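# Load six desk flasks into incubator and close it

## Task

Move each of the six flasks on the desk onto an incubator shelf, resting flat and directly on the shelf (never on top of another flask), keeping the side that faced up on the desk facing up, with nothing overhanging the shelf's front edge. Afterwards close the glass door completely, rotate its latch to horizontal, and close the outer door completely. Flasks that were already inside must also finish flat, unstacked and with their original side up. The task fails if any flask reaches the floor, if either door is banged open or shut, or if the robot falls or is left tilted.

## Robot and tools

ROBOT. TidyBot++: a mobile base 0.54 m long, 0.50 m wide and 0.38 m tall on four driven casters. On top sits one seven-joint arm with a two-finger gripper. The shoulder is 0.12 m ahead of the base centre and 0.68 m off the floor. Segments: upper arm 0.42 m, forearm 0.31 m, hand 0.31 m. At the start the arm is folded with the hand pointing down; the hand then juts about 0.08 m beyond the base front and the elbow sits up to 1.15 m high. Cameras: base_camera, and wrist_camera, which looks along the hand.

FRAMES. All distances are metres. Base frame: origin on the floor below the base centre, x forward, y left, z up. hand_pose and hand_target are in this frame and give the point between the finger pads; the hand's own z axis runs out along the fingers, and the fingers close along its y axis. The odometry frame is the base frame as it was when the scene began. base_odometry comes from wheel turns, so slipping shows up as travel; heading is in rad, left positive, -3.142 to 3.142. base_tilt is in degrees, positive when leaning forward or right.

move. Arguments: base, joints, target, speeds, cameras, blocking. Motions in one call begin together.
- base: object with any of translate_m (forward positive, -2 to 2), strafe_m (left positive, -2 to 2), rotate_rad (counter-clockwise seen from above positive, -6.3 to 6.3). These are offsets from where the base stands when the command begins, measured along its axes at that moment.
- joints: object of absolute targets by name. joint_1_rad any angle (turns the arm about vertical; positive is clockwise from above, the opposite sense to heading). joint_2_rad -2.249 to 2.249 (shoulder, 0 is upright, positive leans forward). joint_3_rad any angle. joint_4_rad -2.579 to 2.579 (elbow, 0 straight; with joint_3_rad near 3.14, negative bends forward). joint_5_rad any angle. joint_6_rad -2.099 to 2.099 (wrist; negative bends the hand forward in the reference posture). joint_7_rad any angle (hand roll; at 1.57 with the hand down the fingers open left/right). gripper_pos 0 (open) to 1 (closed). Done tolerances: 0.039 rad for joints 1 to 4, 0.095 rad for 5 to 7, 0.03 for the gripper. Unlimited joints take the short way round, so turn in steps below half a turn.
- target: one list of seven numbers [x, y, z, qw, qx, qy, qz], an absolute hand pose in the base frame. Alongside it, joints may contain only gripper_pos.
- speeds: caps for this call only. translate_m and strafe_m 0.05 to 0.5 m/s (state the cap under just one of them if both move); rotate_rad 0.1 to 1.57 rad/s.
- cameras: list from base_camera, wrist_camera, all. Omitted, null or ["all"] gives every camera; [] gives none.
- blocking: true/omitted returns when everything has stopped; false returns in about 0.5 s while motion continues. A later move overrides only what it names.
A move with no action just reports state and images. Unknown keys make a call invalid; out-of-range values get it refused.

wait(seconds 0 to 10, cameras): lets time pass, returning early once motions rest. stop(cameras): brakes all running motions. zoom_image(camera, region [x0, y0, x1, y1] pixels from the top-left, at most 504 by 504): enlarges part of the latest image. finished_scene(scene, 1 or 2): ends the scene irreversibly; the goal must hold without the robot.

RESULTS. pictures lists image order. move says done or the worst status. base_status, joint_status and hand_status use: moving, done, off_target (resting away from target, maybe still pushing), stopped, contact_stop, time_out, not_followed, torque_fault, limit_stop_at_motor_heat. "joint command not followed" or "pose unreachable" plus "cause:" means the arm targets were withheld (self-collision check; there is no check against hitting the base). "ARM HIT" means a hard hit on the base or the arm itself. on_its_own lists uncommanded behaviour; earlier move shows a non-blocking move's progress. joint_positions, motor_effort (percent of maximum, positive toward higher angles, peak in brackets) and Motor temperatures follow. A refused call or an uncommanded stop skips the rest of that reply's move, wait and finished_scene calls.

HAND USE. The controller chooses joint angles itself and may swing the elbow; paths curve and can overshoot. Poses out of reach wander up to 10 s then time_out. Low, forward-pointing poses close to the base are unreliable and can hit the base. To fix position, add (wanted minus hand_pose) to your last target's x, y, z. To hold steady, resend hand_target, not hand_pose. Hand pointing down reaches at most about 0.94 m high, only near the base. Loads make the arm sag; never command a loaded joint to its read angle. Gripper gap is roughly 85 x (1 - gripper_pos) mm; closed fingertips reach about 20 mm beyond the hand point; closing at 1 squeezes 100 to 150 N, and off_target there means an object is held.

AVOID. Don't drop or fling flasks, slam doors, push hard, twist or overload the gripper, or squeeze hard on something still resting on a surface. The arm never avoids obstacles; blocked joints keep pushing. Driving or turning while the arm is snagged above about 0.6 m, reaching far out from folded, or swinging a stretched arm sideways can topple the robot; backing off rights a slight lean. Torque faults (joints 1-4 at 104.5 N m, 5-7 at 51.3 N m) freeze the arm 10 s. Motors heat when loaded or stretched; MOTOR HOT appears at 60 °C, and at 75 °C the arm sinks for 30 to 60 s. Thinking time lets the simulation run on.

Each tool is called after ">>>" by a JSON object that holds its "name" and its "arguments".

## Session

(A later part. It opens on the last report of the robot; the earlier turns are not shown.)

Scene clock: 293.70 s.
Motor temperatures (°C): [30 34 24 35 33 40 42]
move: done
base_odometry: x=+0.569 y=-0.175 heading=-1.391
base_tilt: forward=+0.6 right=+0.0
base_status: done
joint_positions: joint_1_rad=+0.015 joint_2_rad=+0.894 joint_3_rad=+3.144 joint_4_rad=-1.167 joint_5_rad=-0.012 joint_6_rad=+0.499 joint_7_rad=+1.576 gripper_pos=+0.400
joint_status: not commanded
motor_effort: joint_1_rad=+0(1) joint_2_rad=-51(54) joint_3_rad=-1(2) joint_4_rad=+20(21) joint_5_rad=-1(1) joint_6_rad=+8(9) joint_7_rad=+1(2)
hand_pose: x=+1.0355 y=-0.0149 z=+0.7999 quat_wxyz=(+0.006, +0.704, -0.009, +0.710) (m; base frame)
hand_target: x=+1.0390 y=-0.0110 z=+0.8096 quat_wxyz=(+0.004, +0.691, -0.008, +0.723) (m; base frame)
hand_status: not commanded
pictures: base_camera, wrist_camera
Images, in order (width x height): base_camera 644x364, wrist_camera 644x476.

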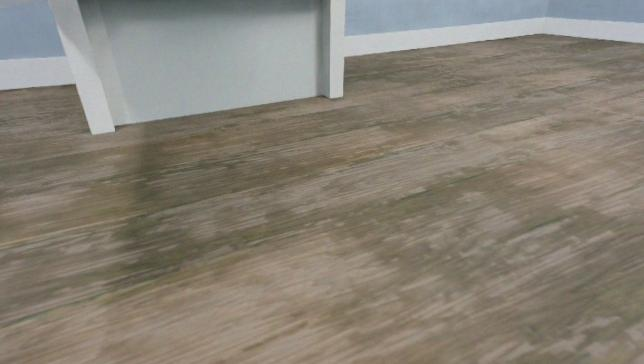

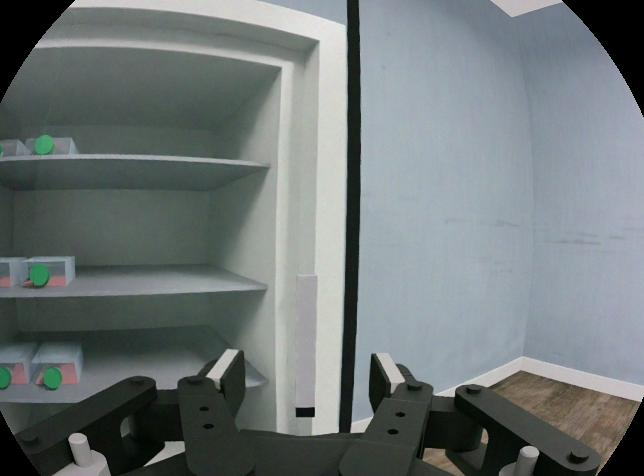

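>>> {"name": "move", "arguments": {"base": {"translate_m": -0.15}, "speeds": {"translate_m": 0.15}, "joints": {"gripper_pos": 1}, "cameras": []}}

>>> {"name": "move", "arguments": {"base": {"translate_m": 0.25, "strafe_m": -1.04}, "speeds": {"strafe_m": 0.25}, "cameras": ["wrist_camera"]}}

>>> {"name": "move", "arguments": {"base": {"rotate_rad": 1.406}, "speeds": {"rotate_rad": 0.4}}}

Scene clock: 312.20 s.
Motor temperatures (°C): [30 35 24 35 33 40 42]
move: done
base_odometry: x=+0.542 y=-0.028 heading=-1.390
base_tilt: forward=+0.6 right=+0.0
base_status: done
joint_positions: joint_1_rad=+0.015 joint_2_rad=+0.895 joint_3_rad=+3.144 joint_4_rad=-1.167 joint_5_rad=-0.012 joint_6_rad=+0.499 joint_7_rad=+1.576 gripper_pos=+0.999
joint_status: all done
motor_effort: joint_1_rad=+0(2) joint_2_rad=-51(54) joint_3_rad=-1(2) joint_4_rad=+20(21) joint_5_rad=-1(1) joint_6_rad=+8(9) joint_7_rad=+1(2)
hand_pose: x=+1.0356 y=-0.0148 z=+0.7996 quat_wxyz=(+0.006, +0.704, -0.009, +0.710) (m; base frame)
hand_target: x=+1.0390 y=-0.0110 z=+0.8096 quat_wxyz=(+0.004, +0.691, -0.008, +0.723) (m; base frame)
hand_status: not commanded
pictures: none
No camera images: "cameras" was empty.

Scene clock: 317.43 s.
Motor temperatures (°C): [30 36 24 35 33 40 42]
move: done
base_odometry: x=-0.437 y=-0.460 heading=-1.391
base_tilt: forward=+0.6 right=+0.0
base_status: done
joint_positions: joint_1_rad=+0.014 joint_2_rad=+0.895 joint_3_rad=+3.144 joint_4_rad=-1.167 joint_5_rad=-0.012 joint_6_rad=+0.499 joint_7_rad=+1.576 gripper_pos=+0.999
joint_status: not commanded
motor_effort: joint_1_rad=-1(4) joint_2_rad=-52(52) joint_3_rad=-2(3) joint_4_rad=+20(21) joint_5_rad=-1(2) joint_6_rad=+8(9) joint_7_rad=+1(2)
hand_pose: x=+1.0356 y=-0.0139 z=+0.7996 quat_wxyz=(+0.006, +0.704, -0.009, +0.710) (m; base frame)
hand_target: x=+1.0390 y=-0.0110 z=+0.8096 quat_wxyz=(+0.004, +0.691, -0.008, +0.723) (m; base frame)
hand_status: not commanded
pictures: wrist_camera
Images, in order (width x height): wrist_camera 644x476.

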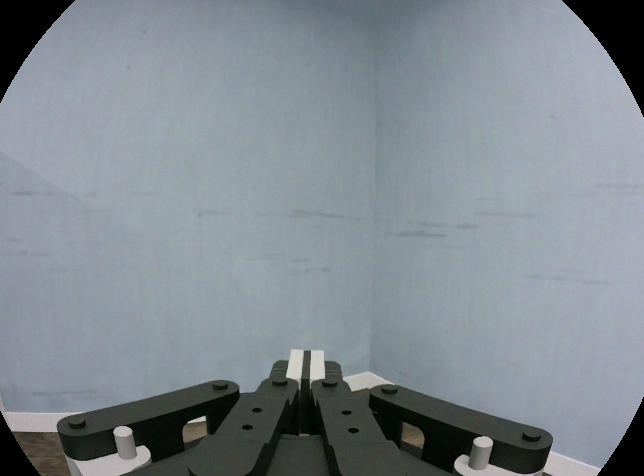

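Scene clock: 321.93 s.
Motor temperatures (°C): [30 36 24 35 33 40 42]
move: done
base_odometry: x=-0.437 y=-0.460 heading=+0.015
base_tilt: forward=+0.6 right=+0.0
base_status: done
joint_positions: joint_1_rad=+0.008 joint_2_rad=+0.895 joint_3_rad=+3.144 joint_4_rad=-1.167 joint_5_rad=-0.012 joint_6_rad=+0.499 joint_7_rad=+1.576 gripper_pos=+0.999
joint_status: not commanded
motor_effort: joint_1_rad=+0(7) joint_2_rad=-51(52) joint_3_rad=-1(4) joint_4_rad=+20(21) joint_5_rad=-1(2) joint_6_rad=+8(9) joint_7_rad=+2(2)
hand_pose: x=+1.0357 y=-0.0090 z=+0.7996 quat_wxyz=(+0.004, +0.704, -0.007, +0.710) (m; base frame)
hand_target: x=+1.0390 y=-0.0110 z=+0.8096 quat_wxyz=(+0.004, +0.691, -0.008, +0.723) (m; base frame)
hand_status: not commanded
pictures: base_camera, wrist_camera
Images, in order (width x height): base_camera 644x364, wrist_camera 644x476.

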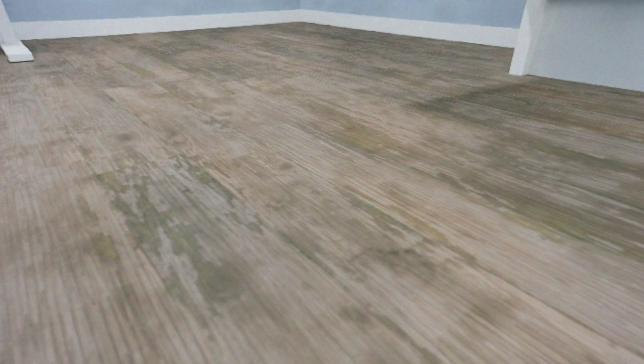

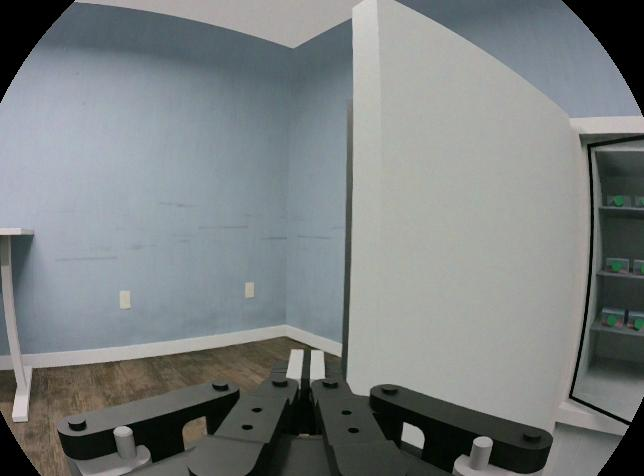

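>>> {"name": "move", "arguments": {"base": {"translate_m": -0.14, "strafe_m": -0.985}, "speeds": {"strafe_m": 0.3}}}

Scene clock: 328.80 s.
Motor temperatures (°C): [30 36 24 35 33 40 42]
move: done
base_odometry: x=-0.562 y=-1.447 heading=+0.016
base_tilt: forward=+0.6 right=+0.0
base_status: done
joint_positions: joint_1_rad=+0.014 joint_2_rad=+0.895 joint_3_rad=+3.144 joint_4_rad=-1.167 joint_5_rad=-0.012 joint_6_rad=+0.499 joint_7_rad=+1.576 gripper_pos=+0.999
joint_status: not commanded
motor_effort: joint_1_rad=+0(4) joint_2_rad=-51(53) joint_3_rad=-1(3) joint_4_rad=+20(21) joint_5_rad=-1(1) joint_6_rad=+8(9) joint_7_rad=+1(2)
hand_pose: x=+1.0356 y=-0.0144 z=+0.7996 quat_wxyz=(+0.006, +0.704, -0.009, +0.710) (m; base frame)
hand_target: x=+1.0390 y=-0.0110 z=+0.8096 quat_wxyz=(+0.004, +0.691, -0.008, +0.723) (m; base frame)
hand_status: not commanded
pictures: base_camera, wrist_camera
Images, in order (width x height): base_camera 644x364, wrist_camera 644x476.

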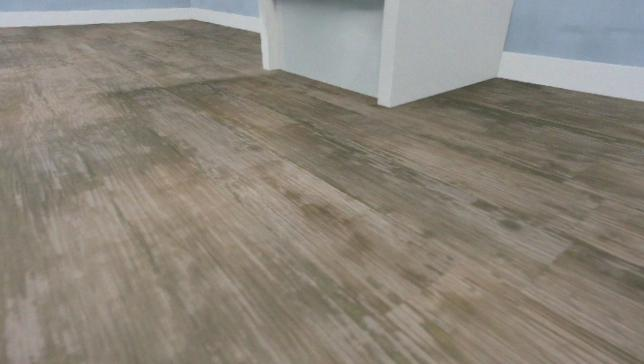

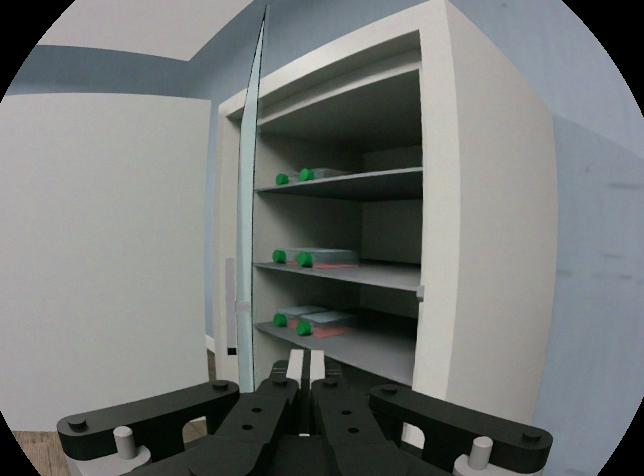

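>>> {"name": "move", "arguments": {"base": {"translate_m": 0.27}, "speeds": {"translate_m": 0.1}, "cameras": ["wrist_camera"]}}

Scene clock: 334.53 s.
Motor temperatures (°C): [30 36 24 35 33 40 42]
move: done
base_odometry: x=-0.292 y=-1.443 heading=+0.015
base_tilt: forward=+0.6 right=+0.0
base_status: done
joint_positions: joint_1_rad=+0.014 joint_2_rad=+0.895 joint_3_rad=+3.144 joint_4_rad=-1.167 joint_5_rad=-0.012 joint_6_rad=+0.499 joint_7_rad=+1.576 gripper_pos=+0.999
joint_status: not commanded
motor_effort: joint_1_rad=+0(2) joint_2_rad=-51(53) joint_3_rad=-1(2) joint_4_rad=+20(21) joint_5_rad=-1(1) joint_6_rad=+8(9) joint_7_rad=+1(2)
hand_pose: x=+1.0357 y=-0.0141 z=+0.7992 quat_wxyz=(+0.006, +0.704, -0.009, +0.710) (m; base frame)
hand_target: x=+1.0390 y=-0.0110 z=+0.8096 quat_wxyz=(+0.004, +0.691, -0.008, +0.723) (m; base frame)
hand_status: not commanded
pictures: wrist_camera
Images, in order (width x height): wrist_camera 644x476.

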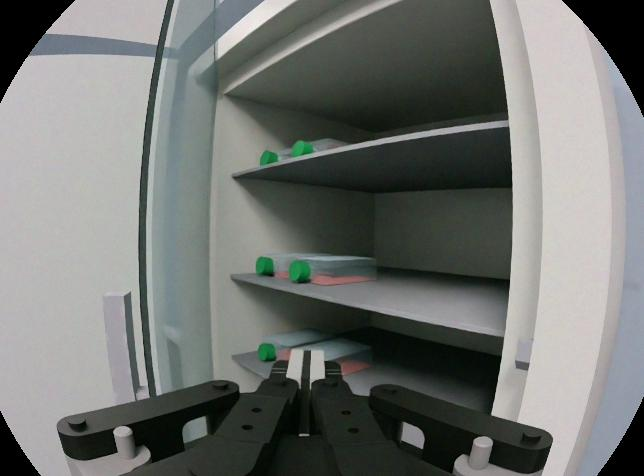

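>>> {"name": "move", "arguments": {"base": {"strafe_m": 0.12}, "speeds": {"strafe_m": 0.08}, "cameras": ["wrist_camera"]}}

>>> {"name": "move", "arguments": {"base": {"strafe_m": 0.12}, "speeds": {"strafe_m": 0.07}, "cameras": ["wrist_camera"]}}

Scene clock: 339.93 s.
Motor temperatures (°C): [30 36 24 35 33 40 42]
move: done
base_odometry: x=-0.293 y=-1.323 heading=+0.015
base_tilt: forward=+0.6 right=+0.0
base_status: done
joint_positions: joint_1_rad=+0.010 joint_2_rad=+0.895 joint_3_rad=+3.144 joint_4_rad=-1.167 joint_5_rad=-0.012 joint_6_rad=+0.499 joint_7_rad=+1.576 gripper_pos=+0.999
joint_status: not commanded
motor_effort: joint_1_rad=+0(5) joint_2_rad=-51(52) joint_3_rad=-1(4) joint_4_rad=+20(21) joint_5_rad=-1(1) joint_6_rad=+9(9) joint_7_rad=+1(2)
hand_pose: x=+1.0357 y=-0.0112 z=+0.7992 quat_wxyz=(+0.005, +0.704, -0.007, +0.710) (m; base frame)
hand_target: x=+1.0390 y=-0.0110 z=+0.8096 quat_wxyz=(+0.004, +0.691, -0.008, +0.723) (m; base frame)
hand_status: not commanded
pictures: wrist_camera
Images, in order (width x height): wrist_camera 644x476.

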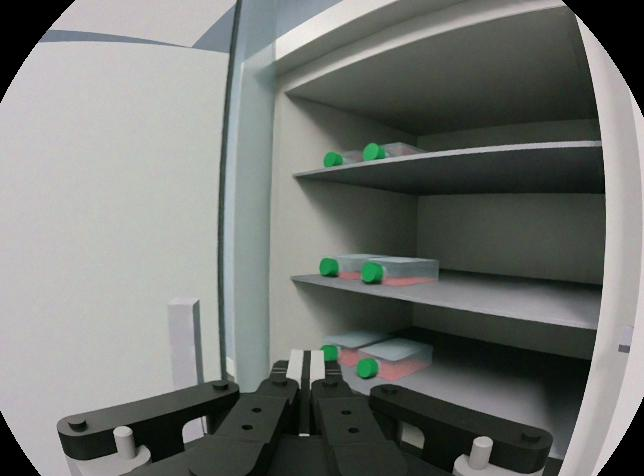

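Scene clock: 342.17 s.
Motor temperatures (°C): [30 36 24 35 33 40 42]
move: done
base_odometry: x=-0.295 y=-1.203 heading=+0.015
base_tilt: forward=+0.6 right=+0.0
base_status: done
joint_positions: joint_1_rad=+0.010 joint_2_rad=+0.895 joint_3_rad=+3.144 joint_4_rad=-1.167 joint_5_rad=-0.012 joint_6_rad=+0.499 joint_7_rad=+1.576 gripper_pos=+0.999
joint_status: not commanded
motor_effort: joint_1_rad=+0(5) joint_2_rad=-52(53) joint_3_rad=-1(3) joint_4_rad=+20(22) joint_5_rad=-1(1) joint_6_rad=+8(9) joint_7_rad=+1(2)
hand_pose: x=+1.0357 y=-0.0106 z=+0.7992 quat_wxyz=(+0.005, +0.704, -0.007, +0.710) (m; base frame)
hand_target: x=+1.0390 y=-0.0110 z=+0.8096 quat_wxyz=(+0.004, +0.691, -0.008, +0.723) (m; base frame)
hand_status: not commanded
pictures: wrist_camera
Images, in order (width x height): wrist_camera 644x476.

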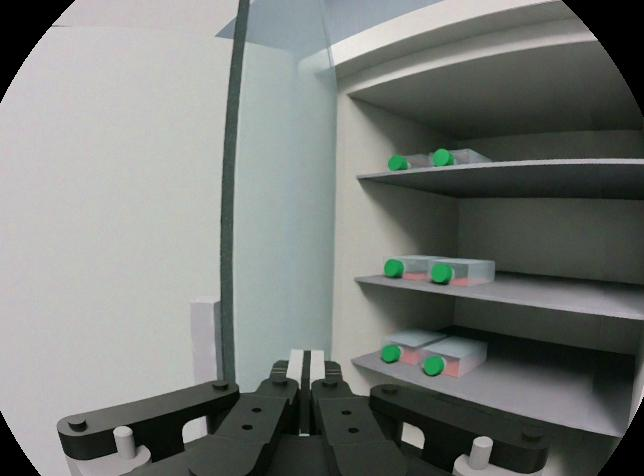

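Pushing. Continue.

>>> {"name": "move", "arguments": {"base": {"strafe_m": 0.12, "translate_m": 0.04}, "speeds": {"strafe_m": 0.07}, "cameras": ["wrist_camera"]}}

>>> {"name": "move", "arguments": {"base": {"strafe_m": 0.12, "translate_m": 0.05}, "speeds": {"strafe_m": 0.07}, "cameras": ["wrist_camera"]}}

Scene clock: 346.93 s.
Motor temperatures (°C): [30 37 24 35 33 40 42]
move: done
base_odometry: x=-0.257 y=-1.082 heading=+0.015
base_tilt: forward=+0.6 right=+0.0
base_status: done
joint_positions: joint_1_rad=+0.008 joint_2_rad=+0.894 joint_3_rad=+3.144 joint_4_rad=-1.167 joint_5_rad=-0.012 joint_6_rad=+0.499 joint_7_rad=+1.576 gripper_pos=+0.999
joint_status: not commanded
motor_effort: joint_1_rad=+0(5) joint_2_rad=-51(53) joint_3_rad=+0(4) joint_4_rad=+20(24) joint_5_rad=-1(2) joint_6_rad=+8(9) joint_7_rad=+2(2)
hand_pose: x=+1.0357 y=-0.0089 z=+0.8001 quat_wxyz=(+0.004, +0.704, -0.007, +0.710) (m; base frame)
hand_target: x=+1.0390 y=-0.0110 z=+0.8096 quat_wxyz=(+0.004, +0.691, -0.008, +0.723) (m; base frame)
hand_status: not commanded
pictures: wrist_camera
Images, in order (width x height): wrist_camera 644x476.

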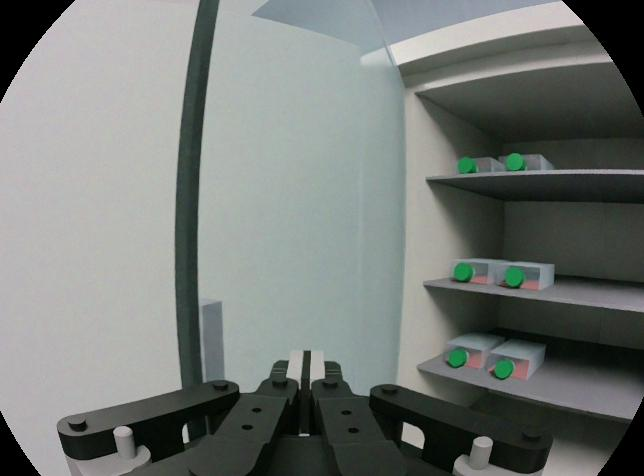

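Scene clock: 349.30 s.
Motor temperatures (°C): [30 37 24 35 33 40 42]
move: done
base_odometry: x=-0.209 y=-0.961 heading=+0.016
base_tilt: forward=+0.6 right=+0.0
base_status: done
joint_positions: joint_1_rad=+0.008 joint_2_rad=+0.894 joint_3_rad=+3.144 joint_4_rad=-1.167 joint_5_rad=-0.012 joint_6_rad=+0.499 joint_7_rad=+1.576 gripper_pos=+0.999
joint_status: not commanded
motor_effort: joint_1_rad=+0(4) joint_2_rad=-51(52) joint_3_rad=-1(4) joint_4_rad=+20(21) joint_5_rad=-1(1) joint_6_rad=+8(9) joint_7_rad=+1(2)
hand_pose: x=+1.0357 y=-0.0093 z=+0.8001 quat_wxyz=(+0.004, +0.704, -0.007, +0.710) (m; base frame)
hand_target: x=+1.0390 y=-0.0110 z=+0.8096 quat_wxyz=(+0.004, +0.691, -0.008, +0.723) (m; base frame)
hand_status: not commanded
pictures: wrist_camera
Images, in order (width x height): wrist_camera 644x476.

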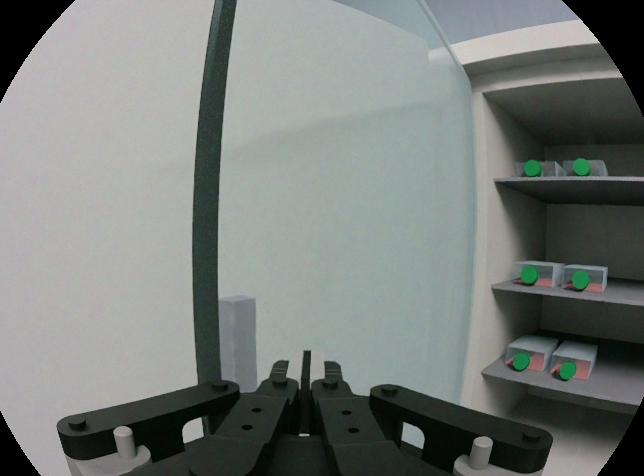

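>>> {"name": "move", "arguments": {"base": {"strafe_m": 0.04, "translate_m": 0.13}, "speeds": {"translate_m": 0.07}, "cameras": ["wrist_camera"]}}

>>> {"name": "move", "arguments": {"base": {"strafe_m": 0.02, "translate_m": 0.1}, "speeds": {"translate_m": 0.07}, "cameras": ["wrist_camera"]}}

Scene clock: 357.07 s.
Motor temperatures (°C): [30 37 24 35 33 40 42]
move: done
base_odometry: x=-0.080 y=-0.919 heading=+0.016
base_tilt: forward=+0.6 right=+0.0
base_status: done
joint_positions: joint_1_rad=+0.009 joint_2_rad=+0.895 joint_3_rad=+3.144 joint_4_rad=-1.167 joint_5_rad=-0.012 joint_6_rad=+0.499 joint_7_rad=+1.576 gripper_pos=+0.999
joint_status: not commanded
motor_effort: joint_1_rad=+0(3) joint_2_rad=-51(52) joint_3_rad=-1(4) joint_4_rad=+20(22) joint_5_rad=-1(1) joint_6_rad=+8(9) joint_7_rad=+1(2)
hand_pose: x=+1.0358 y=-0.0100 z=+0.7998 quat_wxyz=(+0.005, +0.704, -0.007, +0.710) (m; base frame)
hand_target: x=+1.0390 y=-0.0110 z=+0.8096 quat_wxyz=(+0.004, +0.691, -0.008, +0.723) (m; base frame)
hand_status: not commanded
pictures: wrist_camera
Images, in order (width x height): wrist_camera 644x476.

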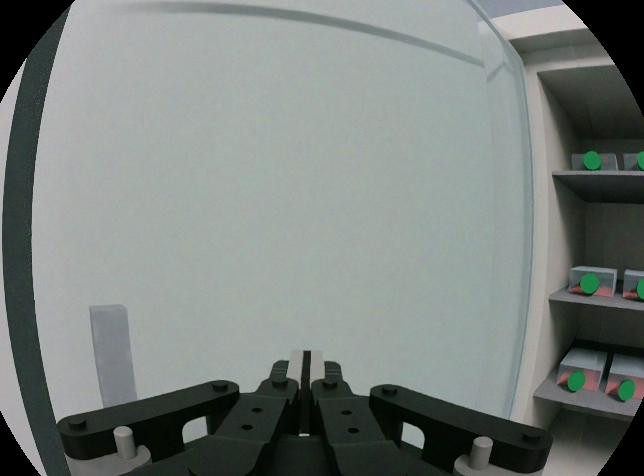

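Scene clock: 359.07 s.
Motor temperatures (°C): [30 37 24 35 33 40 42]
move: done
base_odometry: x=+0.020 y=-0.897 heading=+0.016
base_tilt: forward=+0.6 right=+0.0
base_status: done
joint_positions: joint_1_rad=+0.010 joint_2_rad=+0.895 joint_3_rad=+3.144 joint_4_rad=-1.167 joint_5_rad=-0.012 joint_6_rad=+0.499 joint_7_rad=+1.576 gripper_pos=+0.999
joint_status: not commanded
motor_effort: joint_1_rad=+0(3) joint_2_rad=-51(53) joint_3_rad=-1(3) joint_4_rad=+20(22) joint_5_rad=-1(1) joint_6_rad=+9(9) joint_7_rad=+1(2)
hand_pose: x=+1.0358 y=-0.0108 z=+0.7996 quat_wxyz=(+0.005, +0.704, -0.007, +0.710) (m; base frame)
hand_target: x=+1.0390 y=-0.0110 z=+0.8096 quat_wxyz=(+0.004, +0.691, -0.008, +0.723) (m; base frame)
hand_status: not commanded
pictures: wrist_camera
Images, in order (width x height): wrist_camera 644x476.

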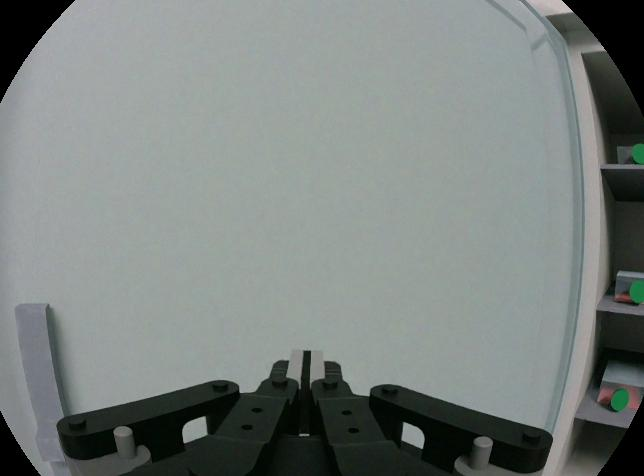

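>>> {"name": "move", "arguments": {"base": {"translate_m": -0.4}, "speeds": {"translate_m": 0.2}, "cameras": ["wrist_camera"]}}

>>> {"name": "move", "arguments": {"joints": {"joint_1_rad":0,"joint_2_rad":-0.385,"joint_3_rad":3.1416,"joint_4_rad":-2.5,"joint_5_rad":0,"joint_6_rad":0.4,"joint_7_rad":1.571}, "cameras": ["wrist_camera"]}}

Scene clock: 364.50 s.
Motor temperatures (°C): [30 37 24 35 33 40 42]
move: done
base_odometry: x=-0.380 y=-0.904 heading=+0.017
base_tilt: forward=+0.6 right=+0.0
base_status: done
joint_positions: joint_1_rad=+0.010 joint_2_rad=+0.895 joint_3_rad=+3.144 joint_4_rad=-1.166 joint_5_rad=-0.012 joint_6_rad=+0.499 joint_7_rad=+1.576 gripper_pos=+0.999
joint_status: not commanded
motor_effort: joint_1_rad=+0(3) joint_2_rad=-51(53) joint_3_rad=-1(2) joint_4_rad=+20(21) joint_5_rad=-1(1) joint_6_rad=+8(9) joint_7_rad=+1(2)
hand_pose: x=+1.0358 y=-0.0112 z=+0.7998 quat_wxyz=(+0.005, +0.704, -0.007, +0.710) (m; base frame)
hand_target: x=+1.0390 y=-0.0110 z=+0.8096 quat_wxyz=(+0.004, +0.691, -0.008, +0.723) (m; base frame)
hand_status: not commanded
pictures: wrist_camera
Images, in order (width x height): wrist_camera 644x476.

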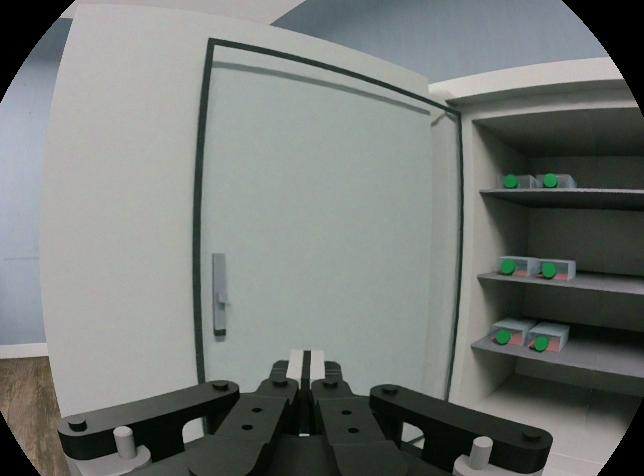

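Scene clock: 367.10 s.
Motor temperatures (°C): [30 37 24 35 33 40 42]
move: done
base_odometry: x=-0.380 y=-0.904 heading=+0.016
base_tilt: forward=+0.5 right=+0.0
base_status: not commanded
joint_positions: joint_1_rad=+0.010 joint_2_rad=-0.380 joint_3_rad=+3.144 joint_4_rad=-2.495 joint_5_rad=-0.012 joint_6_rad=+0.457 joint_7_rad=+1.576 gripper_pos=+0.999
joint_status: all done
motor_effort: joint_1_rad=+0(2) joint_2_rad=-6(54) joint_3_rad=+0(2) joint_4_rad=+20(21) joint_5_rad=-1(2) joint_6_rad=+8(10) joint_7_rad=+1(2)
hand_pose: x=+0.5420 y=-0.0059 z=+0.8824 quat_wxyz=(+0.004, +0.737, -0.009, +0.675) (m; base frame)
hand_target: x=+0.5380 y=+0.0014 z=+0.8643 quat_wxyz=(+0.000, +0.756, +0.000, +0.654) (m; base frame)
hand_status: not commanded
pictures: wrist_camera
Images, in order (width x height): wrist_camera 644x476.

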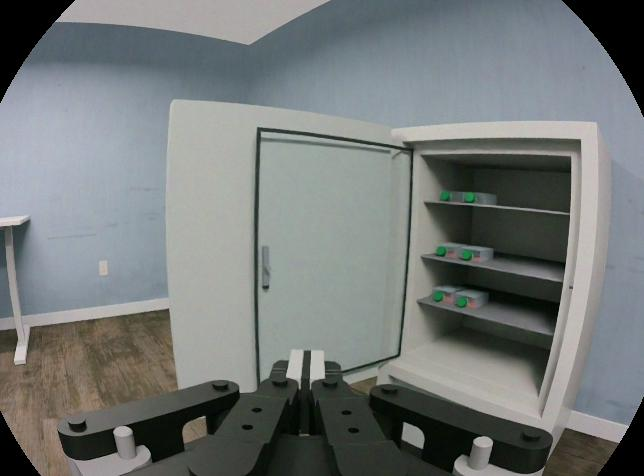

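>>> {"name": "move", "arguments": {"base": {"translate_m": 0.5, "strafe_m": 1.43}, "speeds": {"strafe_m": 0.4}, "joints": {"joint_1_rad":0,"joint_2_rad":-0.215,"joint_3_rad":3.1416,"joint_4_rad":-1.866,"joint_5_rad":0,"joint_6_rad":-0.306,"joint_7_rad":1.571,"gripper_pos":0}, "cameras": []}}

>>> {"name": "move", "arguments": {"base": {"rotate_rad": 0.67}}}

>>> {"name": "zoom_image", "arguments": {"camera": "wrist_camera", "region": [80, 130, 560, 380]}}

Scene clock: 377.73 s.
Motor temperatures (°C): [30 36 24 35 33 40 42]
move: done
base_odometry: x=+0.096 y=+0.535 heading=+0.017
base_tilt: forward=+0.6 right=+0.0
base_status: done
joint_positions: joint_1_rad=+0.009 joint_2_rad=-0.226 joint_3_rad=+3.144 joint_4_rad=-1.892 joint_5_rad=-0.012 joint_6_rad=-0.250 joint_7_rad=+1.576 gripper_pos=+0.000
joint_status: all done
motor_effort: joint_1_rad=+0(2) joint_2_rad=-14(16) joint_3_rad=+0(2) joint_4_rad=+22(22) joint_5_rad=-1(2) joint_6_rad=+8(9) joint_7_rad=+1(2)
hand_pose: x=+0.6307 y=-0.0036 z=+0.9565 quat_wxyz=(+0.000, +0.818, -0.006, +0.575) (m; base frame)
hand_target: x=+0.6309 y=+0.0014 z=+0.9504 quat_wxyz=(+0.000, +0.830, +0.000, +0.558) (m; base frame)
hand_status: not commanded
pictures: none
No camera images: "cameras" was empty.

Scene clock: 379.33 s.
Motor temperatures (°C): [30 36 24 35 33 40 42]
move: done
base_odometry: x=+0.096 y=+0.535 heading=+0.686
base_tilt: forward=+0.6 right=+0.0
base_status: done
joint_positions: joint_1_rad=+0.002 joint_2_rad=-0.225 joint_3_rad=+3.143 joint_4_rad=-1.892 joint_5_rad=-0.012 joint_6_rad=-0.250 joint_7_rad=+1.576 gripper_pos=+0.000
joint_status: not commanded
motor_effort: joint_1_rad=+0(2) joint_2_rad=-14(16) joint_3_rad=+0(2) joint_4_rad=+22(22) joint_5_rad=-1(2) joint_6_rad=+7(8) joint_7_rad=+1(2)
hand_pose: x=+0.6310 y=+0.0006 z=+0.9559 quat_wxyz=(-0.002, +0.818, -0.003, +0.575) (m; base frame)
hand_target: x=+0.6309 y=+0.0014 z=+0.9504 quat_wxyz=(+0.000, +0.830, +0.000, +0.558) (m; base frame)
hand_status: not commanded
pictures: base_camera, wrist_camera
Images, in order (width x height): base_camera 644x364, wrist_camera 644x476.

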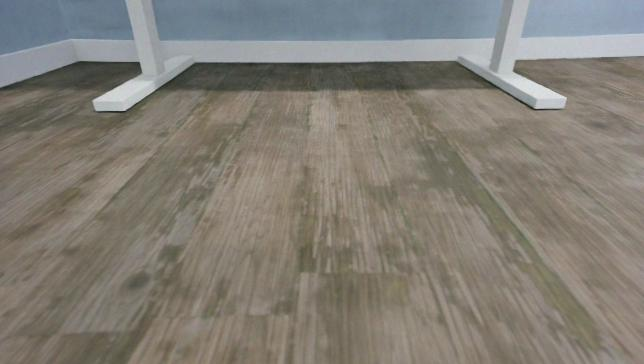

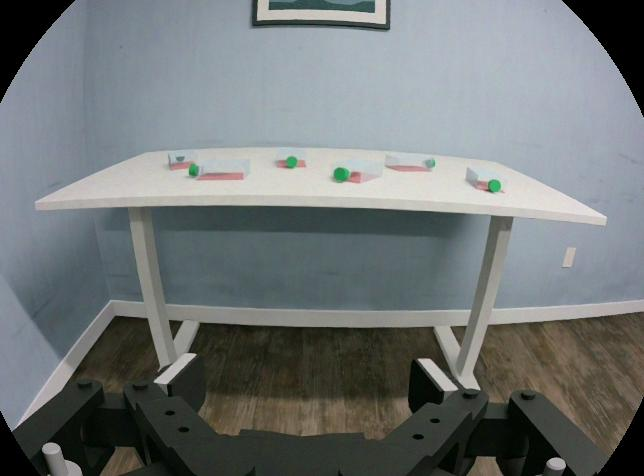

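Scaled by 1.050.

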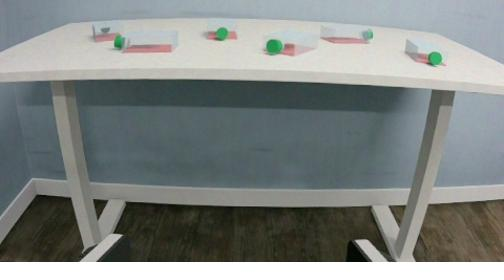

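>>> {"name": "move", "arguments": {"base": {"translate_m": 0.6, "strafe_m": -0.5}, "speeds": {"translate_m": 0.35}}}

Scene clock: 391.30 s.
Motor temperatures (°C): [30 36 24 35 33 40 42]
move: done
base_odometry: x=+0.878 y=+0.528 heading=+0.687
base_tilt: forward=+0.5 right=+0.0
base_status: done
joint_positions: joint_1_rad=+0.002 joint_2_rad=-0.219 joint_3_rad=+3.143 joint_4_rad=-1.891 joint_5_rad=-0.012 joint_6_rad=-0.252 joint_7_rad=+1.576 gripper_pos=+0.000
joint_status: not commanded
motor_effort: joint_1_rad=+0(1) joint_2_rad=-14(17) joint_3_rad=+0(2) joint_4_rad=+22(22) joint_5_rad=-1(1) joint_6_rad=+8(9) joint_7_rad=+1(2)
hand_pose: x=+0.6325 y=+0.0006 z=+0.9530 quat_wxyz=(-0.002, +0.820, -0.003, +0.572) (m; base frame)
hand_target: x=+0.6309 y=+0.0014 z=+0.9504 quat_wxyz=(+0.000, +0.830, +0.000, +0.558) (m; base frame)
hand_status: not commanded
pictures: base_camera, wrist_camera
Images, in order (width x height): base_camera 644x364, wrist_camera 644x476.

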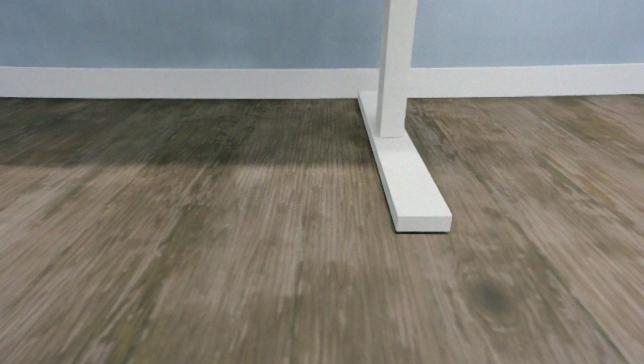

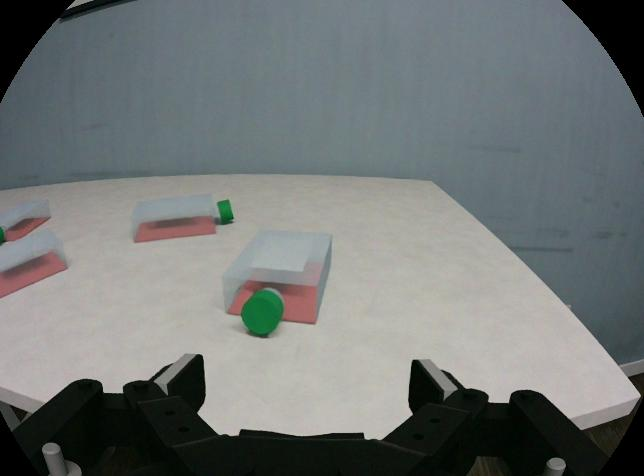

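>>> {"name": "move", "arguments": {"base": {"rotate_rad": -0.12}, "speeds": {"rotate_rad": 0.4}, "cameras": []}}

>>> {"name": "move", "arguments": {"base": {"strafe_m": 0.12}, "speeds": {"strafe_m": 0.2}, "cameras": ["wrist_camera"]}}

Scene clock: 398.13 s.
Motor temperatures (°C): [30 35 24 35 33 40 42]
move: done
base_odometry: x=+0.878 y=+0.528 heading=+0.567
base_tilt: forward=+0.6 right=+0.0
base_status: done
joint_positions: joint_1_rad=+0.003 joint_2_rad=-0.219 joint_3_rad=+3.144 joint_4_rad=-1.891 joint_5_rad=-0.012 joint_6_rad=-0.252 joint_7_rad=+1.576 gripper_pos=+0.000
joint_status: not commanded
motor_effort: joint_1_rad=+0(2) joint_2_rad=-15(15) joint_3_rad=+0(3) joint_4_rad=+22(22) joint_5_rad=-1(1) joint_6_rad=+8(8) joint_7_rad=+1(2)
hand_pose: x=+0.6325 y=-0.0006 z=+0.9530 quat_wxyz=(-0.002, +0.820, -0.004, +0.572) (m; base frame)
hand_target: x=+0.6309 y=+0.0014 z=+0.9504 quat_wxyz=(+0.000, +0.830, +0.000, +0.558) (m; base frame)
hand_status: not commanded
pictures: none
No camera images: "cameras" was empty.

Scene clock: 399.47 s.
Motor temperatures (°C): [30 35 24 35 33 40 42]
move: done
base_odometry: x=+0.813 y=+0.630 heading=+0.566
base_tilt: forward=+0.6 right=+0.0
base_status: done
joint_positions: joint_1_rad=+0.003 joint_2_rad=-0.219 joint_3_rad=+3.144 joint_4_rad=-1.891 joint_5_rad=-0.012 joint_6_rad=-0.252 joint_7_rad=+1.576 gripper_pos=+0.000
joint_status: not commanded
motor_effort: joint_1_rad=+0(2) joint_2_rad=-15(17) joint_3_rad=+0(2) joint_4_rad=+22(22) joint_5_rad=-1(1) joint_6_rad=+8(8) joint_7_rad=+2(2)
hand_pose: x=+0.6325 y=-0.0004 z=+0.9530 quat_wxyz=(-0.002, +0.820, -0.004, +0.572) (m; base frame)
hand_target: x=+0.6309 y=+0.0014 z=+0.9504 quat_wxyz=(+0.000, +0.830, +0.000, +0.558) (m; base frame)
hand_status: not commanded
pictures: wrist_camera
Images, in order (width x height): wrist_camera 644x476.

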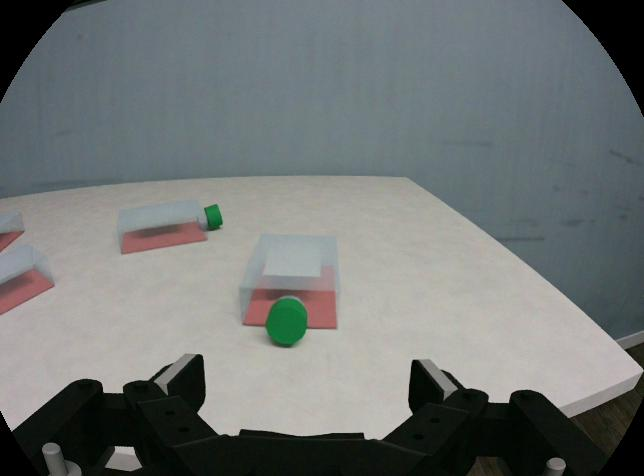

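>>> {"name": "move", "arguments": {"base": {"rotate_rad": -0.03, "strafe_m": 0.04}, "speeds": {"rotate_rad": 0.2, "strafe_m": 0.1}, "cameras": []}}

>>> {"name": "move", "arguments": {"joints": {"joint_1_rad":0,"joint_2_rad":-0.185,"joint_3_rad":3.1416,"joint_4_rad":-2.062,"joint_5_rad":0,"joint_6_rad":-0.08,"joint_7_rad":1.571}, "cameras": ["wrist_camera"]}}

Scene clock: 408.10 s.
Motor temperatures (°C): [30 35 24 35 33 40 42]
move: done
base_odometry: x=+0.792 y=+0.663 heading=+0.535
base_tilt: forward=+0.6 right=+0.0
base_status: done
joint_positions: joint_1_rad=+0.003 joint_2_rad=-0.219 joint_3_rad=+3.144 joint_4_rad=-1.891 joint_5_rad=-0.012 joint_6_rad=-0.252 joint_7_rad=+1.576 gripper_pos=+0.000
joint_status: not commanded
motor_effort: joint_1_rad=+0(3) joint_2_rad=-15(16) joint_3_rad=+0(4) joint_4_rad=+22(22) joint_5_rad=-1(1) joint_6_rad=+8(8) joint_7_rad=+2(2)
hand_pose: x=+0.6325 y=-0.0002 z=+0.9530 quat_wxyz=(-0.002, +0.820, -0.004, +0.572) (m; base frame)
hand_target: x=+0.6309 y=+0.0014 z=+0.9504 quat_wxyz=(+0.000, +0.830, +0.000, +0.558) (m; base frame)
hand_status: not commanded
pictures: none
No camera images: "cameras" was empty.

Scene clock: 409.27 s.
Motor temperatures (°C): [30 35 24 35 33 40 42]
move: done
base_odometry: x=+0.792 y=+0.663 heading=+0.535
base_tilt: forward=+0.5 right=+0.0
base_status: not commanded
joint_positions: joint_1_rad=+0.003 joint_2_rad=-0.193 joint_3_rad=+3.144 joint_4_rad=-2.062 joint_5_rad=-0.012 joint_6_rad=-0.128 joint_7_rad=+1.576 gripper_pos=+0.000
joint_status: all done
motor_effort: joint_1_rad=+0(1) joint_2_rad=-15(17) joint_3_rad=+0(2) joint_4_rad=+21(23) joint_5_rad=-1(2) joint_6_rad=+8(9) joint_7_rad=+1(2)
hand_pose: x=+0.6222 y=-0.0006 z=+0.8739 quat_wxyz=(-0.001, +0.840, -0.004, +0.542) (m; base frame)
hand_target: x=+0.6297 y=+0.0014 z=+0.8834 quat_wxyz=(+0.000, +0.830, +0.000, +0.558) (m; base frame)
hand_status: not commanded
pictures: wrist_camera
Images, in order (width x height): wrist_camera 644x476.

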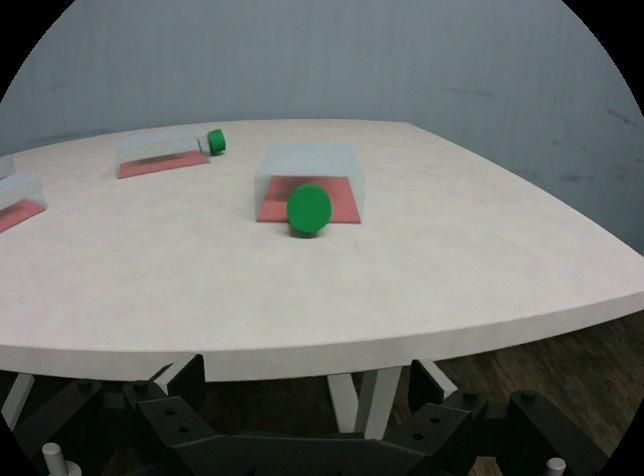

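>>> {"name": "move", "arguments": {"joints": {"joint_1_rad":0,"joint_2_rad":-0.185,"joint_3_rad":3.1416,"joint_4_rad":-2.03,"joint_5_rad":0,"joint_6_rad":-0.11,"joint_7_rad":1.571}, "cameras": []}}

>>> {"name": "move", "arguments": {"base": {"translate_m": 0.12}, "speeds": {"translate_m": 0.1}, "cameras": ["wrist_camera"]}}

Scene clock: 416.17 s.
Motor temperatures (°C): [30 35 24 35 33 40 42]
move: done
base_odometry: x=+0.792 y=+0.663 heading=+0.535
base_tilt: forward=+0.5 right=+0.1
base_status: not commanded
joint_positions: joint_1_rad=+0.003 joint_2_rad=-0.193 joint_3_rad=+3.144 joint_4_rad=-2.047 joint_5_rad=-0.012 joint_6_rad=-0.126 joint_7_rad=+1.576 gripper_pos=+0.000
joint_status: all done
motor_effort: joint_1_rad=+0(1) joint_2_rad=-15(17) joint_3_rad=+1(1) joint_4_rad=+21(23) joint_5_rad=-1(2) joint_6_rad=+7(8) joint_7_rad=+1(2)
hand_pose: x=+0.6257 y=-0.0006 z=+0.8833 quat_wxyz=(-0.001, +0.836, -0.004, +0.549) (m; base frame)
hand_target: x=+0.6328 y=+0.0014 z=+0.8936 quat_wxyz=(+0.000, +0.829, +0.000, +0.559) (m; base frame)
hand_status: not commanded
pictures: none
No camera images: "cameras" was empty.

Scene clock: 417.93 s.
Motor temperatures (°C): [30 34 24 35 33 40 42]
move: done
base_odometry: x=+0.895 y=+0.725 heading=+0.536
base_tilt: forward=+0.6 right=+0.0
base_status: done
joint_positions: joint_1_rad=+0.003 joint_2_rad=-0.188 joint_3_rad=+3.144 joint_4_rad=-2.047 joint_5_rad=-0.012 joint_6_rad=-0.126 joint_7_rad=+1.576 gripper_pos=+0.000
joint_status: not commanded
motor_effort: joint_1_rad=+0(1) joint_2_rad=-15(18) joint_3_rad=+1(1) joint_4_rad=+21(22) joint_5_rad=-1(1) joint_6_rad=+7(8) joint_7_rad=+1(2)
hand_pose: x=+0.6269 y=-0.0006 z=+0.8805 quat_wxyz=(-0.001, +0.837, -0.004, +0.546) (m; base frame)
hand_target: x=+0.6328 y=+0.0014 z=+0.8936 quat_wxyz=(+0.000, +0.829, +0.000, +0.559) (m; base frame)
hand_status: not commanded
pictures: wrist_camera
Images, in order (width x height): wrist_camera 644x476.

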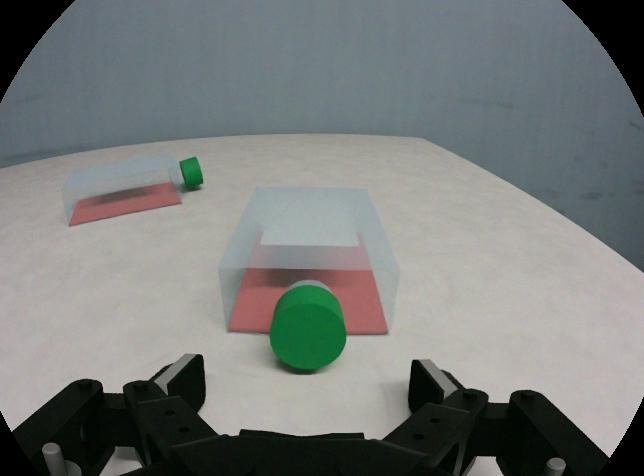

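>>> {"name": "move", "arguments": {"base": {"rotate_rad": -0.015, "strafe_m": 0.0115}, "speeds": {"rotate_rad": 0.2, "strafe_m": 0.05}, "cameras": ["wrist_camera"]}}

>>> {"name": "move", "arguments": {"base": {"translate_m": 0.04}, "speeds": {"translate_m": 0.06}, "cameras": ["wrist_camera"]}}

Scene clock: 422.67 s.
Motor temperatures (°C): [30 34 24 35 33 40 42]
move: done
base_odometry: x=+0.889 y=+0.735 heading=+0.520
base_tilt: forward=+0.5 right=+0.0
base_status: done
joint_positions: joint_1_rad=+0.002 joint_2_rad=-0.188 joint_3_rad=+3.144 joint_4_rad=-2.047 joint_5_rad=-0.012 joint_6_rad=-0.126 joint_7_rad=+1.576 gripper_pos=+0.000
joint_status: not commanded
motor_effort: joint_1_rad=-1(2) joint_2_rad=-15(16) joint_3_rad=-1(2) joint_4_rad=+21(21) joint_5_rad=-1(1) joint_6_rad=+7(8) joint_7_rad=+1(2)
hand_pose: x=+0.6269 y=-0.0002 z=+0.8805 quat_wxyz=(-0.002, +0.837, -0.004, +0.546) (m; base frame)
hand_target: x=+0.6328 y=+0.0014 z=+0.8936 quat_wxyz=(+0.000, +0.829, +0.000, +0.559) (m; base frame)
hand_status: not commanded
pictures: wrist_camera
Images, in order (width x height): wrist_camera 644x476.

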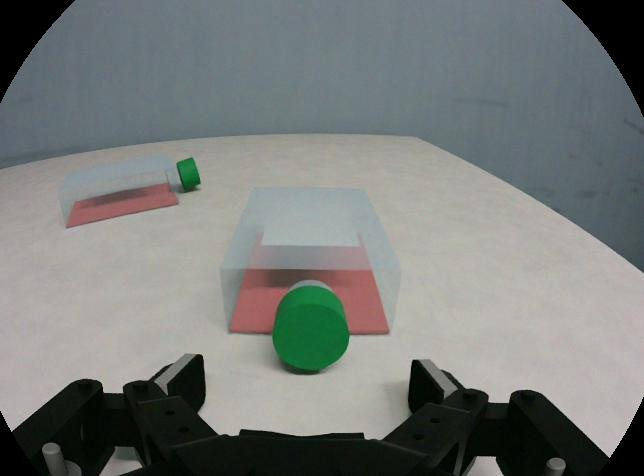

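Scene clock: 423.83 s.
Motor temperatures (°C): [30 34 24 35 33 40 42]
move: done
base_odometry: x=+0.924 y=+0.755 heading=+0.521
base_tilt: forward=+0.5 right=+0.0
base_status: done
joint_positions: joint_1_rad=+0.002 joint_2_rad=-0.187 joint_3_rad=+3.144 joint_4_rad=-2.047 joint_5_rad=-0.012 joint_6_rad=-0.126 joint_7_rad=+1.576 gripper_pos=+0.000
joint_status: not commanded
motor_effort: joint_1_rad=+0(1) joint_2_rad=-15(18) joint_3_rad=+0(1) joint_4_rad=+21(22) joint_5_rad=-1(1) joint_6_rad=+8(8) joint_7_rad=+1(2)
hand_pose: x=+0.6269 y=-0.0002 z=+0.8803 quat_wxyz=(-0.002, +0.838, -0.004, +0.546) (m; base frame)
hand_target: x=+0.6328 y=+0.0014 z=+0.8936 quat_wxyz=(+0.000, +0.829, +0.000, +0.559) (m; base frame)
hand_status: not commanded
pictures: wrist_camera
Images, in order (width x height): wrist_camera 644x476.

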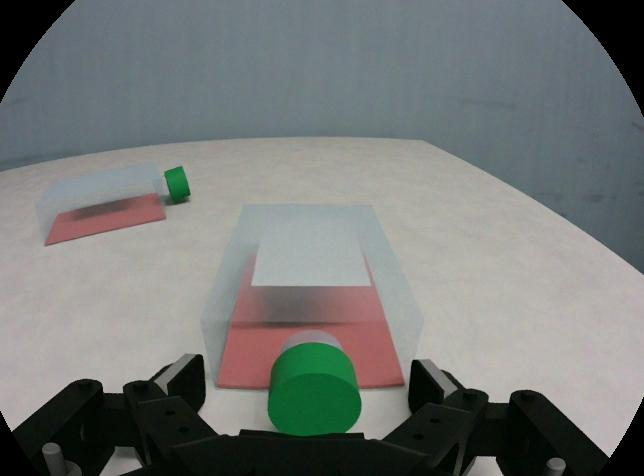

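>>> {"name": "move", "arguments": {"base": {"translate_m": 0.045, "strafe_m": -0.002}, "speeds": {"translate_m": 0.05}, "cameras": ["wrist_camera"]}}

Scene clock: 427.70 s.
Motor temperatures (°C): [30 34 24 35 33 40 42]
move: done
base_odometry: x=+0.964 y=+0.776 heading=+0.521
base_tilt: forward=+0.6 right=+0.0
base_status: done
joint_positions: joint_1_rad=+0.002 joint_2_rad=-0.187 joint_3_rad=+3.144 joint_4_rad=-2.047 joint_5_rad=-0.012 joint_6_rad=-0.126 joint_7_rad=+1.576 gripper_pos=+0.000
joint_status: not commanded
motor_effort: joint_1_rad=+0(1) joint_2_rad=-15(18) joint_3_rad=+0(1) joint_4_rad=+21(22) joint_5_rad=-1(1) joint_6_rad=+7(8) joint_7_rad=+2(2)
hand_pose: x=+0.6269 y=-0.0002 z=+0.8803 quat_wxyz=(-0.002, +0.838, -0.004, +0.546) (m; base frame)
hand_target: x=+0.6328 y=+0.0014 z=+0.8936 quat_wxyz=(+0.000, +0.829, +0.000, +0.559) (m; base frame)
hand_status: not commanded
pictures: wrist_camera
Images, in order (width x height): wrist_camera 644x476.

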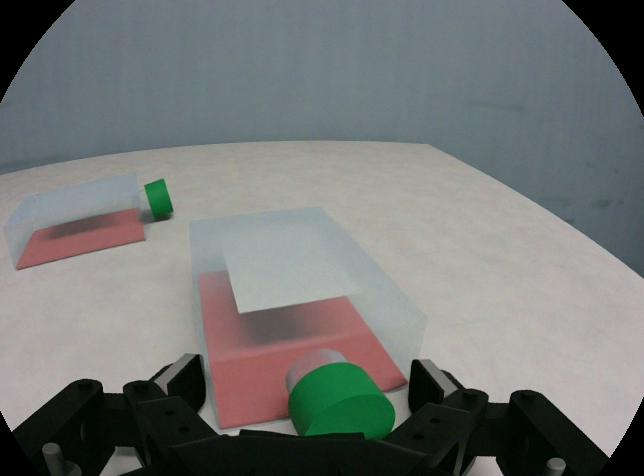

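>>> {"name": "move", "arguments": {"base": {"translate_m": -0.1}, "speeds": {"translate_m": 0.08}, "cameras": ["wrist_camera"]}}

Scene clock: 431.83 s.
Motor temperatures (°C): [30 34 24 35 33 40 42]
move: done
base_odometry: x=+0.877 y=+0.726 heading=+0.521
base_tilt: forward=+0.6 right=+0.0
base_status: done
joint_positions: joint_1_rad=+0.002 joint_2_rad=-0.189 joint_3_rad=+3.144 joint_4_rad=-2.046 joint_5_rad=-0.012 joint_6_rad=-0.126 joint_7_rad=+1.576 gripper_pos=+0.000
joint_status: not commanded
motor_effort: joint_1_rad=+1(1) joint_2_rad=-15(18) joint_3_rad=+0(1) joint_4_rad=+21(22) joint_5_rad=-1(1) joint_6_rad=+8(8) joint_7_rad=+1(2)
hand_pose: x=+0.6268 y=-0.0002 z=+0.8812 quat_wxyz=(-0.002, +0.837, -0.004, +0.547) (m; base frame)
hand_target: x=+0.6328 y=+0.0014 z=+0.8936 quat_wxyz=(+0.000, +0.829, +0.000, +0.559) (m; base frame)
hand_status: not commanded
pictures: wrist_camera
Images, in order (width x height): wrist_camera 644x476.

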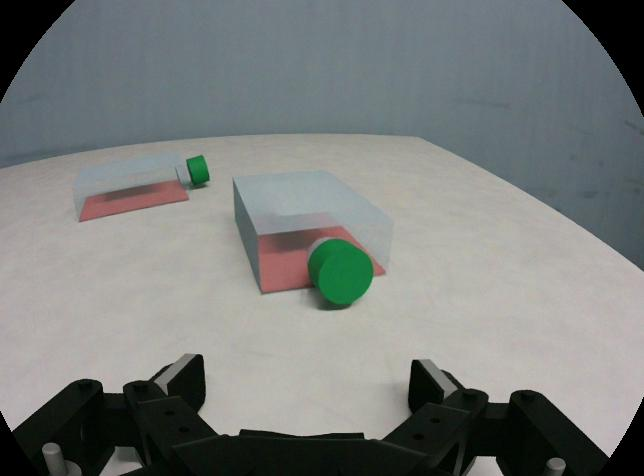

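>>> {"name": "move", "arguments": {"base": {"translate_m": -0.06}, "speeds": {"translate_m": 0.1}, "cameras": []}}

>>> {"name": "move", "arguments": {"base": {"rotate_rad": 0.27}, "speeds": {"rotate_rad": 0.4}, "cameras": []}}

>>> {"name": "move", "arguments": {"base": {"strafe_m": -0.22}, "speeds": {"strafe_m": 0.2}, "cameras": ["wrist_camera"]}}

Scene clock: 439.70 s.
Motor temperatures (°C): [30 34 24 35 33 40 42]
move: done
base_odometry: x=+0.825 y=+0.696 heading=+0.521
base_tilt: forward=+0.6 right=+0.0
base_status: done
joint_positions: joint_1_rad=+0.002 joint_2_rad=-0.189 joint_3_rad=+3.144 joint_4_rad=-2.046 joint_5_rad=-0.012 joint_6_rad=-0.126 joint_7_rad=+1.576 gripper_pos=+0.000
joint_status: not commanded
motor_effort: joint_1_rad=+0(1) joint_2_rad=-15(17) joint_3_rad=-1(1) joint_4_rad=+21(22) joint_5_rad=-1(1) joint_6_rad=+7(8) joint_7_rad=+2(2)
hand_pose: x=+0.6266 y=-0.0002 z=+0.8816 quat_wxyz=(-0.002, +0.837, -0.004, +0.547) (m; base frame)
hand_target: x=+0.6328 y=+0.0014 z=+0.8936 quat_wxyz=(+0.000, +0.829, +0.000, +0.559) (m; base frame)
hand_status: not commanded
pictures: none
No camera images: "cameras" was empty.

Scene clock: 440.97 s.
Motor temperatures (°C): [30 34 24 35 33 40 42]
move: done
base_odometry: x=+0.825 y=+0.696 heading=+0.791
base_tilt: forward=+0.6 right=+0.0
base_status: done
joint_positions: joint_1_rad=+0.001 joint_2_rad=-0.189 joint_3_rad=+3.144 joint_4_rad=-2.046 joint_5_rad=-0.012 joint_6_rad=-0.126 joint_7_rad=+1.576 gripper_pos=+0.000
joint_status: not commanded
motor_effort: joint_1_rad=+0(2) joint_2_rad=-15(16) joint_3_rad=+1(3) joint_4_rad=+21(21) joint_5_rad=-1(1) joint_6_rad=+8(8) joint_7_rad=+1(2)
hand_pose: x=+0.6266 y=+0.0001 z=+0.8816 quat_wxyz=(-0.002, +0.837, -0.004, +0.547) (m; base frame)
hand_target: x=+0.6328 y=+0.0014 z=+0.8936 quat_wxyz=(+0.000, +0.829, +0.000, +0.559) (m; base frame)
hand_status: not commanded
pictures: none
No camera images: "cameras" was empty.

Scene clock: 442.73 s.
Motor temperatures (°C): [30 34 24 35 33 40 42]
move: done
base_odometry: x=+0.982 y=+0.541 heading=+0.792
base_tilt: forward=+0.6 right=+0.1
base_status: done
joint_positions: joint_1_rad=+0.001 joint_2_rad=-0.189 joint_3_rad=+3.144 joint_4_rad=-2.046 joint_5_rad=-0.012 joint_6_rad=-0.126 joint_7_rad=+1.576 gripper_pos=+0.000
joint_status: not commanded
motor_effort: joint_1_rad=+0(2) joint_2_rad=-16(16) joint_3_rad=+0(3) joint_4_rad=+21(21) joint_5_rad=-1(1) joint_6_rad=+7(8) joint_7_rad=+1(2)
hand_pose: x=+0.6266 y=+0.0002 z=+0.8816 quat_wxyz=(-0.002, +0.837, -0.004, +0.547) (m; base frame)
hand_target: x=+0.6328 y=+0.0014 z=+0.8936 quat_wxyz=(+0.000, +0.829, +0.000, +0.559) (m; base frame)
hand_status: not commanded
pictures: wrist_camera
Images, in order (width x height): wrist_camera 644x476.

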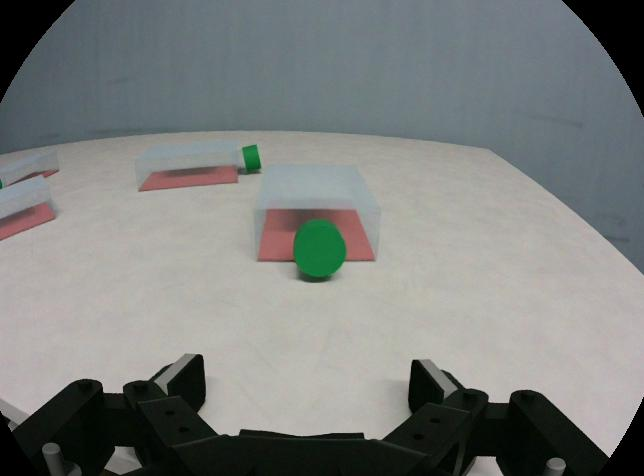

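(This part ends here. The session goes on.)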